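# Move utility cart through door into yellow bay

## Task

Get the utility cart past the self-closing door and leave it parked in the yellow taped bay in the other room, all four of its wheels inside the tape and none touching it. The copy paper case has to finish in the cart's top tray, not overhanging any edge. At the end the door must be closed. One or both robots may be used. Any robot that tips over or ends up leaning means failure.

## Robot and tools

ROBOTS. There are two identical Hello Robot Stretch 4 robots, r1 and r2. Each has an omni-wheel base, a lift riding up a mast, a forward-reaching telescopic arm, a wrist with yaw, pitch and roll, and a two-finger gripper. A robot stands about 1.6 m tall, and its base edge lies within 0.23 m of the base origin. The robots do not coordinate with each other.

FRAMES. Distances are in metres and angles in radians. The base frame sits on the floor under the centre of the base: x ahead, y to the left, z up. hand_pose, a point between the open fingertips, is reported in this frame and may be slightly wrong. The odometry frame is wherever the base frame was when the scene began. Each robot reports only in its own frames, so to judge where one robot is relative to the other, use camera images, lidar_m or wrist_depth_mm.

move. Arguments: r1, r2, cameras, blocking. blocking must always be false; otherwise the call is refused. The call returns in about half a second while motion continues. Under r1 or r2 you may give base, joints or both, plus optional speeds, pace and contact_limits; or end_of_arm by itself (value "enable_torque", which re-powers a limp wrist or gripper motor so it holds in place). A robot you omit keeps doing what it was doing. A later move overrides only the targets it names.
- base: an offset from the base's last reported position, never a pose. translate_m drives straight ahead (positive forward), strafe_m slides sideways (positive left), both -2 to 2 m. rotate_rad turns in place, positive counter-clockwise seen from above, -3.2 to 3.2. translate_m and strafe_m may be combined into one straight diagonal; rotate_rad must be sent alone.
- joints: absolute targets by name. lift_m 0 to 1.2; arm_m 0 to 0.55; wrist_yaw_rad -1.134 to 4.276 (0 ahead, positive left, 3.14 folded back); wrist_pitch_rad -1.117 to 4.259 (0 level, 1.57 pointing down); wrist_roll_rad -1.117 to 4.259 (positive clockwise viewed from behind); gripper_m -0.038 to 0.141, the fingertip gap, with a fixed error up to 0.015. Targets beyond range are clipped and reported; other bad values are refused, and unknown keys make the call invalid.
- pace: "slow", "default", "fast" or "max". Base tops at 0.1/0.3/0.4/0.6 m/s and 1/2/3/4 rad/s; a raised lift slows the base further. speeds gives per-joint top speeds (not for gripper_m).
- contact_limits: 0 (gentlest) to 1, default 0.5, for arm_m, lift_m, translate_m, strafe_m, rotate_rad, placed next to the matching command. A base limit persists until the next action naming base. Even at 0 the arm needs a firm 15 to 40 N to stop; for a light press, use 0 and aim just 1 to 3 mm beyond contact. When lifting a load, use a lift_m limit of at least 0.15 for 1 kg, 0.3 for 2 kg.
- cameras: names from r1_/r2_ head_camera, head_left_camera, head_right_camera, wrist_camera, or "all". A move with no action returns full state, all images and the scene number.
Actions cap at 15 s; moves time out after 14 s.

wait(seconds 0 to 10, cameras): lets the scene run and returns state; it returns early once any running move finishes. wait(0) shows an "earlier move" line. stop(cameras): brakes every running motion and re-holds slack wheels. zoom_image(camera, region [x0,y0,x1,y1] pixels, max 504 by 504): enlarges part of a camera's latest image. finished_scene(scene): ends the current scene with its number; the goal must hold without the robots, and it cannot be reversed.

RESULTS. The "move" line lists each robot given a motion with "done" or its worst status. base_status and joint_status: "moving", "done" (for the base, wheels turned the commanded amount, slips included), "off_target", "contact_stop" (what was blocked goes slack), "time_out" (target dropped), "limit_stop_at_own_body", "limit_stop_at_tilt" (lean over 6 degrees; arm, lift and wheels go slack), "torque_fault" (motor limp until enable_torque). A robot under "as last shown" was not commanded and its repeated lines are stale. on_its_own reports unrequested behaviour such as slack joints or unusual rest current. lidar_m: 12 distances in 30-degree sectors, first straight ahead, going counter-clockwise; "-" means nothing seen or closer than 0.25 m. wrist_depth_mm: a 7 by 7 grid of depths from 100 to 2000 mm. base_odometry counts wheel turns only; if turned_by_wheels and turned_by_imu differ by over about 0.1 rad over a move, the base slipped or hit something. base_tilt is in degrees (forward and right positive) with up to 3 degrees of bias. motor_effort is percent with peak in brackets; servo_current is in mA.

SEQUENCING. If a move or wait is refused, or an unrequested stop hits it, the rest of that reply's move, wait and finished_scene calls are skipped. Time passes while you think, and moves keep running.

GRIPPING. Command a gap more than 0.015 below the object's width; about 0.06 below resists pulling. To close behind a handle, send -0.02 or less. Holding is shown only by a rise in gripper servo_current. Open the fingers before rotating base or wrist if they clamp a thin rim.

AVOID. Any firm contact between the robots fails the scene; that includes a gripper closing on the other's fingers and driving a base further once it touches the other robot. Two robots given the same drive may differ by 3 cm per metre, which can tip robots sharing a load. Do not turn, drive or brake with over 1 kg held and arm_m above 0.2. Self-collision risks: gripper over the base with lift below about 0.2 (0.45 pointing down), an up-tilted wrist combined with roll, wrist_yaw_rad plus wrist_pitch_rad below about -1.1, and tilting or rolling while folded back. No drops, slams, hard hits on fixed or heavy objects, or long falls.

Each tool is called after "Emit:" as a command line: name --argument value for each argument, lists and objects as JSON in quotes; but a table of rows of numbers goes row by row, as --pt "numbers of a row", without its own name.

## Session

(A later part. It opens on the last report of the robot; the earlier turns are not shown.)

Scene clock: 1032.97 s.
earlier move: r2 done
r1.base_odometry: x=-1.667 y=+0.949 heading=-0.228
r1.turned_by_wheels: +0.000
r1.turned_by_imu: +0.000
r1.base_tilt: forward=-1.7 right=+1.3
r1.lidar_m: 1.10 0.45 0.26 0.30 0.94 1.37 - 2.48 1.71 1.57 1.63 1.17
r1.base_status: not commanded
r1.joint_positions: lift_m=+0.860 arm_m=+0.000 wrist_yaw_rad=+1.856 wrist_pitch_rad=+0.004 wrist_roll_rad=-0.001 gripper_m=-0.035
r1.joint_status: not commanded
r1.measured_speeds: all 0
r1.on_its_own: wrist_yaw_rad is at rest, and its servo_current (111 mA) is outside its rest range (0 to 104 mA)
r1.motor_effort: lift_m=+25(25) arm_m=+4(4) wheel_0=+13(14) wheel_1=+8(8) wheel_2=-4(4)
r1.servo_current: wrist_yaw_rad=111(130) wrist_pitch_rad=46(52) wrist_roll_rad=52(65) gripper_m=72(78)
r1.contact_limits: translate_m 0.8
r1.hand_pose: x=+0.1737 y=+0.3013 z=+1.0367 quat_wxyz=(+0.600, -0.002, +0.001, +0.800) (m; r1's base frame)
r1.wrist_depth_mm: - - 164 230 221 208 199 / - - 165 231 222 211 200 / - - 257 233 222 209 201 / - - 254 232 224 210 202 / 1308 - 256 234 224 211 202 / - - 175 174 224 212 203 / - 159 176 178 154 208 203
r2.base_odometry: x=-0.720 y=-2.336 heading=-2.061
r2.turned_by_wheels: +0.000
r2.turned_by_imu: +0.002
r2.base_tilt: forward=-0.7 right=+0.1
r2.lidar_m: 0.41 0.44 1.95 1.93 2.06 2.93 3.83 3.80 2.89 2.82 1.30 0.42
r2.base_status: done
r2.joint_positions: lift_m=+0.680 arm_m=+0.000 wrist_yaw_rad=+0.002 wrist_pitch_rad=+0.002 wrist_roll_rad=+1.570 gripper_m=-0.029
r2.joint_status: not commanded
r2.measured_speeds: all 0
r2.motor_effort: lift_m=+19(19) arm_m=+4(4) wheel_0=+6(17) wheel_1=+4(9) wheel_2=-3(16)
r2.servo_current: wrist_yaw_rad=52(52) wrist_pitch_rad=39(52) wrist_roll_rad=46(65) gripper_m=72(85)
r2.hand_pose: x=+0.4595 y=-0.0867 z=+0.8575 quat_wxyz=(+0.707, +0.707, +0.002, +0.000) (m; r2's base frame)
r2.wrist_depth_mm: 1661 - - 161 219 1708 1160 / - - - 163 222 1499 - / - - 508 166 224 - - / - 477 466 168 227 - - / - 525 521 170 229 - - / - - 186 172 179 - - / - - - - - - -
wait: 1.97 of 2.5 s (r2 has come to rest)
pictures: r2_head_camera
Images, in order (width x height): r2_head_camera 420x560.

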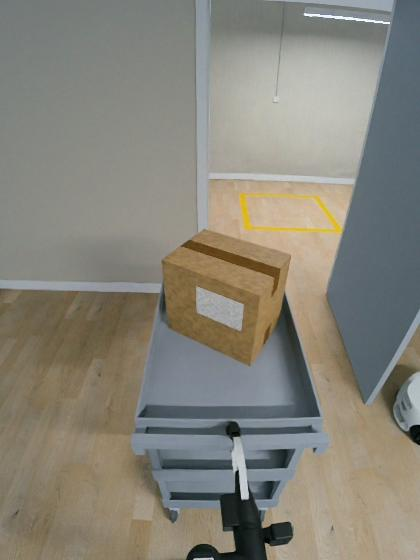

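Emit:
move --r2 '{"base":{"strafe_m":-0.31,"translate_m":0.0}}' --blocking false

Emit:
wait --seconds 2.5

Emit:
move --r2 '{"base":{"strafe_m":-0.23,"translate_m":-0.66}}' --blocking false

Emit:
wait --seconds 4 --cameras '["r2_head_camera"]'

Scene clock: 1047.60 s.
move: r2 moving
r1.base_odometry: x=-1.667 y=+0.949 heading=-0.228
r1.turned_by_wheels: +0.000
r1.turned_by_imu: +0.000
r1.base_tilt: forward=-1.6 right=+1.2
r1.lidar_m: 1.11 0.43 0.26 0.29 0.94 1.29 - 2.52 1.71 1.57 1.61 1.18
r1.base_status: not commanded
r1.joint_positions: lift_m=+0.860 arm_m=+0.000 wrist_yaw_rad=+1.856 wrist_pitch_rad=+0.004 wrist_roll_rad=-0.001 gripper_m=-0.035
r1.joint_status: not commanded
r1.measured_speeds: all 0
r1.motor_effort: lift_m=+24(24) arm_m=+4(4) wheel_0=+14(14) wheel_1=+8(8) wheel_2=-4(4)
r1.servo_current: wrist_yaw_rad=104(124) wrist_pitch_rad=39(52) wrist_roll_rad=46(59) gripper_m=72(72)
r1.contact_limits: translate_m 0.8
r1.hand_pose: x=+0.1737 y=+0.3013 z=+1.0367 quat_wxyz=(+0.600, -0.002, +0.001, +0.800) (m; r1's base frame)
r1.wrist_depth_mm: - - 163 230 221 208 200 / - - 165 232 221 211 200 / - - 256 233 224 210 200 / - - 254 232 224 211 201 / 1308 - 256 235 224 211 202 / - - 174 174 223 211 203 / - 159 176 178 154 209 203
r2.base_odometry: x=-0.752 y=-2.319 heading=-2.060
r2.turned_by_wheels: +0.000
r2.turned_by_imu: +0.001
r2.base_tilt: forward=-0.7 right=+0.1
r2.lidar_m: 0.41 0.41 2.01 1.95 2.08 2.96 3.83 3.72 2.84 2.78 1.26 0.45
r2.base_status: translate_m moving; strafe_m moving
r2.joint_positions: lift_m=+0.680 arm_m=+0.000 wrist_yaw_rad=+0.005 wrist_pitch_rad=+0.002 wrist_roll_rad=+1.570 gripper_m=-0.029
r2.joint_status: not commanded
r2.measured_speeds: translate_m=+0.001 strafe_m=-0.140 rotate_rad=-0.004 lift_m=+0.000 arm_m=+0.000 wrist_yaw_rad=+0.000 wrist_pitch_rad=+0.000 wrist_roll_rad=+0.000
r2.motor_effort: lift_m=+19(19) arm_m=+4(4) wheel_0=+13(16) wheel_1=-9(10) wheel_2=-1(2)
r2.servo_current: wrist_yaw_rad=39(59) wrist_pitch_rad=39(46) wrist_roll_rad=46(52) gripper_m=78(78)
r2.hand_pose: x=+0.4597 y=-0.0859 z=+0.8575 quat_wxyz=(+0.707, +0.707, +0.003, +0.001) (m; r2's base frame)
r2.wrist_depth_mm: 1708 - - 167 224 1708 1160 / 1863 - - 167 226 1661 - / - - 539 168 229 - - / 1808 469 462 170 229 - - / - 512 512 171 231 - - / - - 188 173 179 - - / - - - - - - -
pictures: none

Scene clock: 1049.47 s.
earlier move: r2 done
r1.base_odometry: x=-1.667 y=+0.949 heading=-0.228
r1.turned_by_wheels: +0.000
r1.turned_by_imu: +0.000
r1.base_tilt: forward=-1.6 right=+1.3
r1.lidar_m: 1.10 0.47 0.25 0.30 0.70 1.00 - 2.51 1.72 1.58 1.62 1.18
r1.base_status: not commanded
r1.joint_positions: lift_m=+0.860 arm_m=+0.000 wrist_yaw_rad=+1.856 wrist_pitch_rad=+0.004 wrist_roll_rad=-0.001 gripper_m=-0.035
r1.joint_status: not commanded
r1.measured_speeds: all 0
r1.on_its_own: wrist_yaw_rad is at rest, and its servo_current (117 mA) is outside its rest range (0 to 104 mA)
r1.motor_effort: lift_m=+24(25) arm_m=+4(4) wheel_0=+14(14) wheel_1=+8(8) wheel_2=-3(4)
r1.servo_current: wrist_yaw_rad=117(137) wrist_pitch_rad=39(52) wrist_roll_rad=46(65) gripper_m=65(72)
r1.contact_limits: translate_m 0.8
r1.hand_pose: x=+0.1737 y=+0.3013 z=+1.0367 quat_wxyz=(+0.600, -0.002, +0.001, +0.800) (m; r1's base frame)
r1.wrist_depth_mm: - - 163 230 221 208 200 / - - 165 232 223 209 200 / - - 255 233 223 210 201 / - - 254 233 223 211 202 / - - 255 234 224 211 202 / 960 931 174 174 224 212 202 / - 154 173 177 153 208 202
r2.base_odometry: x=-0.994 y=-2.191 heading=-2.060
r2.turned_by_wheels: +0.000
r2.turned_by_imu: +0.001
r2.base_tilt: forward=-0.7 right=+0.0
r2.lidar_m: 0.32 0.32 2.30 2.23 2.37 3.42 3.86 3.36 2.58 2.52 1.05 0.46
r2.base_status: done
r2.joint_positions: lift_m=+0.680 arm_m=+0.000 wrist_yaw_rad=+0.005 wrist_pitch_rad=+0.002 wrist_roll_rad=+1.570 gripper_m=-0.029
r2.joint_status: not commanded
r2.measured_speeds: all 0
r2.motor_effort: lift_m=+19(19) arm_m=+4(4) wheel_0=+1(17) wheel_1=-1(12) wheel_2=+0(2)
r2.servo_current: wrist_yaw_rad=52(59) wrist_pitch_rad=39(46) wrist_roll_rad=52(59) gripper_m=78(85)
r2.hand_pose: x=+0.4597 y=-0.0859 z=+0.8575 quat_wxyz=(+0.707, +0.707, +0.003, +0.001) (m; r2's base frame)
r2.wrist_depth_mm: - - - 253 - - 1160 / 1708 - - 291 312 325 327 / - - - 270 282 1708 508 / - - - 200 259 1756 - / - - 569 186 243 831 - / - 459 186 173 179 - - / - - 469 - 216 - -
wait: 1.87 of 2.5 s (r2 has come to rest)
pictures: none

Scene clock: 1049.97 s.
move: r2 moving
r1.base_odometry: x=-1.667 y=+0.949 heading=-0.228
r1.turned_by_wheels: +0.000
r1.turned_by_imu: +0.000
r1.base_tilt: forward=-1.6 right=+1.2
r1.lidar_m: 1.10 0.45 0.25 0.31 0.71 0.98 - 2.51 1.70 1.58 1.62 1.16
r1.base_status: not commanded
r1.joint_positions: lift_m=+0.860 arm_m=+0.000 wrist_yaw_rad=+1.856 wrist_pitch_rad=+0.004 wrist_roll_rad=-0.001 gripper_m=-0.035
r1.joint_status: not commanded
r1.measured_speeds: all 0
r1.motor_effort: lift_m=+24(25) arm_m=+4(4) wheel_0=+14(14) wheel_1=+8(8) wheel_2=-4(4)
r1.servo_current: wrist_yaw_rad=111(130) wrist_pitch_rad=39(46) wrist_roll_rad=46(59) gripper_m=65(72)
r1.contact_limits: translate_m 0.8
r1.hand_pose: x=+0.1737 y=+0.3013 z=+1.0367 quat_wxyz=(+0.600, -0.002, +0.001, +0.800) (m; r1's base frame)
r1.wrist_depth_mm: - - 163 231 222 209 200 / - - 165 231 222 210 200 / - - 255 233 222 209 200 / - - 254 232 224 211 202 / - - 255 235 224 211 202 / - 809 174 174 223 212 202 / - 154 173 178 154 208 203
r2.base_odometry: x=-0.989 y=-2.158 heading=-2.060
r2.turned_by_wheels: +0.000
r2.turned_by_imu: +0.001
r2.base_tilt: forward=-0.6 right=+0.1
r2.lidar_m: 0.31 0.31 2.28 2.25 2.39 3.47 3.82 3.32 2.54 2.50 1.08 0.47
r2.base_status: translate_m moving; strafe_m moving
r2.joint_positions: lift_m=+0.680 arm_m=+0.000 wrist_yaw_rad=+0.006 wrist_pitch_rad=+0.002 wrist_roll_rad=+1.570 gripper_m=-0.029
r2.joint_status: not commanded
r2.measured_speeds: translate_m=-0.122 strafe_m=-0.042 rotate_rad=-0.005 lift_m=+0.000 arm_m=+0.000 wrist_yaw_rad=+0.000 wrist_pitch_rad=+0.000 wrist_roll_rad=+0.000
r2.motor_effort: lift_m=+19(19) arm_m=-4(4) wheel_0=-3(5) wheel_1=-10(10) wheel_2=+17(20)
r2.servo_current: wrist_yaw_rad=59(59) wrist_pitch_rad=39(46) wrist_roll_rad=46(52) gripper_m=78(85)
r2.hand_pose: x=+0.4598 y=-0.0857 z=+0.8575 quat_wxyz=(+0.707, +0.707, +0.003, +0.001) (m; r2's base frame)
r2.wrist_depth_mm: - - - 253 - - 1160 / - - - 291 310 325 325 / - - - 213 281 1756 512 / 1756 - - 200 259 1863 - / - - 559 186 243 854 - / - 462 186 171 178 - - / - - 469 - 217 - -
pictures: none

Scene clock: 1053.23 s.
earlier move: r2 done
r1.base_odometry: x=-1.667 y=+0.949 heading=-0.228
r1.turned_by_wheels: +0.000
r1.turned_by_imu: +0.000
r1.base_tilt: forward=-1.6 right=+1.3
r1.lidar_m: 1.09 0.44 0.28 0.31 0.90 0.89 1.48 2.49 1.71 1.58 1.61 1.20
r1.base_status: not commanded
r1.joint_positions: lift_m=+0.860 arm_m=+0.000 wrist_yaw_rad=+1.856 wrist_pitch_rad=+0.004 wrist_roll_rad=-0.001 gripper_m=-0.035
r1.joint_status: not commanded
r1.measured_speeds: all 0
r1.on_its_own: wrist_yaw_rad is at rest, and its servo_current (124 mA) is outside its rest range (0 to 104 mA)
r1.motor_effort: lift_m=+24(25) arm_m=+4(4) wheel_0=+14(15) wheel_1=+8(8) wheel_2=-4(4)
r1.servo_current: wrist_yaw_rad=124(130) wrist_pitch_rad=33(52) wrist_roll_rad=52(59) gripper_m=72(78)
r1.contact_limits: translate_m 0.8
r1.hand_pose: x=+0.1737 y=+0.3013 z=+1.0367 quat_wxyz=(+0.600, -0.002, +0.001, +0.800) (m; r1's base frame)
r1.wrist_depth_mm: - - 163 231 221 208 200 / - - 165 231 222 210 200 / - - 256 232 224 211 201 / - - 254 232 224 209 202 / 1025 - 255 233 225 212 203 / 946 - 177 174 224 211 202 / - 159 179 178 154 208 204
r2.base_odometry: x=-0.887 y=-1.500 heading=-2.061
r2.turned_by_wheels: -0.001
r2.turned_by_imu: -0.001
r2.base_tilt: forward=-0.6 right=+0.1
r2.lidar_m: 0.26 0.28 2.57 2.52 2.64 3.24 3.19 2.98 2.29 2.24 2.40 0.48
r2.base_status: done
r2.joint_positions: lift_m=+0.680 arm_m=+0.000 wrist_yaw_rad=+0.002 wrist_pitch_rad=+0.002 wrist_roll_rad=+1.570 gripper_m=-0.029
r2.joint_status: not commanded
r2.measured_speeds: all 0
r2.motor_effort: lift_m=+19(19) arm_m=-4(4) wheel_0=-5(10) wheel_1=-2(12) wheel_2=+3(20)
r2.servo_current: wrist_yaw_rad=46(65) wrist_pitch_rad=46(52) wrist_roll_rad=46(65) gripper_m=85(85)
r2.hand_pose: x=+0.4595 y=-0.0867 z=+0.8575 quat_wxyz=(+0.707, +0.707, +0.002, +0.000) (m; r2's base frame)
r2.wrist_depth_mm: - - - - - 1281 1098 / - - - 314 357 1281 1118 / - - - 242 330 1661 1205 / - - - 213 283 1756 508 / - - - 190 250 1756 - / - - 185 169 170 - - / - - 439 - 210 - -
wait: 3.27 of 4 s (r2 has come to rest)
pictures: r2_head_camera
Images, in order (width x height): r2_head_camera 420x560.

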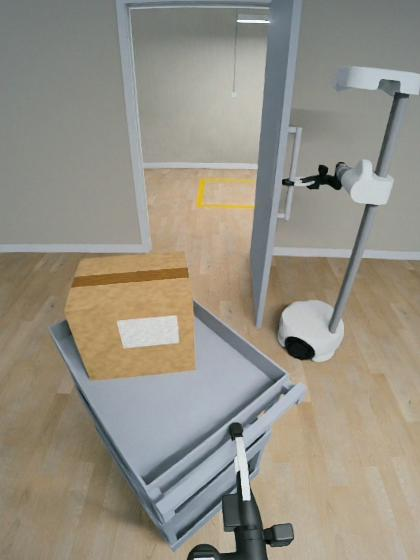

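Emit:
move --r2 '{"base":{"strafe_m":0.08,"translate_m":-1.0}}' --blocking false

Emit:
wait --seconds 5 --cameras '["r2_head_camera"]'

Scene clock: 1065.37 s.
move: r2 moving
r1.base_odometry: x=-1.667 y=+0.949 heading=-0.228
r1.turned_by_wheels: +0.000
r1.turned_by_imu: +0.000
r1.base_tilt: forward=-1.7 right=+1.3
r1.lidar_m: 1.09 0.43 0.25 0.32 0.92 0.92 1.48 2.49 1.69 1.58 1.60 1.19
r1.base_status: not commanded
r1.joint_positions: lift_m=+0.860 arm_m=+0.000 wrist_yaw_rad=+1.856 wrist_pitch_rad=+0.004 wrist_roll_rad=-0.001 gripper_m=-0.035
r1.joint_status: not commanded
r1.measured_speeds: all 0
r1.motor_effort: lift_m=+24(25) arm_m=+4(4) wheel_0=+14(14) wheel_1=+8(8) wheel_2=-3(4)
r1.servo_current: wrist_yaw_rad=98(124) wrist_pitch_rad=39(46) wrist_roll_rad=52(59) gripper_m=59(72)
r1.contact_limits: translate_m 0.8
r1.hand_pose: x=+0.1737 y=+0.3013 z=+1.0367 quat_wxyz=(+0.600, -0.002, +0.001, +0.800) (m; r1's base frame)
r1.wrist_depth_mm: - - 163 230 220 208 200 / - - 165 232 221 211 200 / - - 257 233 221 209 201 / - - 255 231 224 211 200 / 1042 - 255 235 224 211 202 / 991 - 178 174 223 211 203 / - 153 179 177 153 208 204
r2.base_odometry: x=-0.870 y=-1.474 heading=-2.061
r2.turned_by_wheels: +0.000
r2.turned_by_imu: +0.000
r2.base_tilt: forward=-0.7 right=+0.1
r2.lidar_m: 0.30 0.28 2.58 2.52 2.67 3.21 3.14 2.97 2.26 2.24 2.37 0.51
r2.base_status: translate_m moving; strafe_m moving
r2.joint_positions: lift_m=+0.680 arm_m=+0.000 wrist_yaw_rad=+0.002 wrist_pitch_rad=+0.002 wrist_roll_rad=+1.570 gripper_m=-0.029
r2.joint_status: not commanded
r2.measured_speeds: translate_m=-0.122 strafe_m=+0.012 rotate_rad=+0.000 lift_m=+0.000 arm_m=+0.000 wrist_yaw_rad=+0.000 wrist_pitch_rad=+0.000 wrist_roll_rad=+0.000
r2.motor_effort: lift_m=+19(19) arm_m=-4(4) wheel_0=-11(12) wheel_1=-9(9) wheel_2=+15(16)
r2.servo_current: wrist_yaw_rad=52(59) wrist_pitch_rad=46(46) wrist_roll_rad=46(52) gripper_m=72(78)
r2.hand_pose: x=+0.4595 y=-0.0867 z=+0.8575 quat_wxyz=(+0.707, +0.707, +0.002, +0.000) (m; r2's base frame)
r2.wrist_depth_mm: - - - 304 - 1336 1098 / - - - 312 347 355 1060 / - - - 293 320 1661 1205 / - - - 211 273 1756 521 / - - - 190 248 1756 - / - - 185 169 170 - - / - - 442 - 211 - -
pictures: none

Scene clock: 1069.70 s.
earlier move: r2 done
r1.base_odometry: x=-1.667 y=+0.949 heading=-0.228
r1.turned_by_wheels: +0.000
r1.turned_by_imu: +0.000
r1.base_tilt: forward=-1.7 right=+1.3
r1.lidar_m: 1.10 0.44 0.27 0.34 3.18 1.52 1.49 2.51 1.68 1.58 1.63 1.19
r1.base_status: not commanded
r1.joint_positions: lift_m=+0.860 arm_m=+0.000 wrist_yaw_rad=+1.856 wrist_pitch_rad=+0.004 wrist_roll_rad=-0.001 gripper_m=-0.035
r1.joint_status: not commanded
r1.measured_speeds: all 0
r1.on_its_own: wrist_yaw_rad is at rest, and its servo_current (111 mA) is outside its rest range (0 to 104 mA)
r1.motor_effort: lift_m=+24(25) arm_m=+4(4) wheel_0=+14(14) wheel_1=+8(8) wheel_2=-3(4)
r1.servo_current: wrist_yaw_rad=111(130) wrist_pitch_rad=52(52) wrist_roll_rad=59(78) gripper_m=65(72)
r1.contact_limits: translate_m 0.8
r1.hand_pose: x=+0.1737 y=+0.3013 z=+1.0367 quat_wxyz=(+0.600, -0.002, +0.001, +0.800) (m; r1's base frame)
r1.wrist_depth_mm: - - 163 231 221 208 200 / - - 165 232 222 211 200 / - - 256 233 223 209 201 / - - 255 231 223 210 201 / - - 255 235 223 211 202 / - - 178 174 224 211 202 / - 159 179 178 154 209 204
r2.base_odometry: x=-0.345 y=-0.656 heading=-2.061
r2.turned_by_wheels: +0.000
r2.turned_by_imu: -0.001
r2.base_tilt: forward=-0.7 right=+0.0
r2.lidar_m: 0.38 0.40 2.55 2.43 2.65 2.21 2.15 2.32 2.31 2.24 2.40 0.43
r2.base_status: done
r2.joint_positions: lift_m=+0.680 arm_m=+0.000 wrist_yaw_rad=+0.000 wrist_pitch_rad=+0.002 wrist_roll_rad=+1.570 gripper_m=-0.029
r2.joint_status: not commanded
r2.measured_speeds: all 0
r2.motor_effort: lift_m=+19(19) arm_m=-4(4) wheel_0=-3(15) wheel_1=-4(9) wheel_2=+3(16)
r2.servo_current: wrist_yaw_rad=46(59) wrist_pitch_rad=46(46) wrist_roll_rad=52(78) gripper_m=72(85)
r2.hand_pose: x=+0.4593 y=-0.0873 z=+0.8575 quat_wxyz=(+0.707, +0.707, +0.001, -0.001) (m; r2's base frame)
r2.wrist_depth_mm: - - - 174 235 1708 1182 / - - - 174 235 1661 - / - - 574 174 234 831 - / - - 469 173 233 831 - / - - 508 173 233 831 - / - - 186 173 178 - - / - - - - - - -
wait: 4.33 of 5 s (r2 has come to rest)
pictures: r2_head_camera
Images, in order (width x height): r2_head_camera 420x560.

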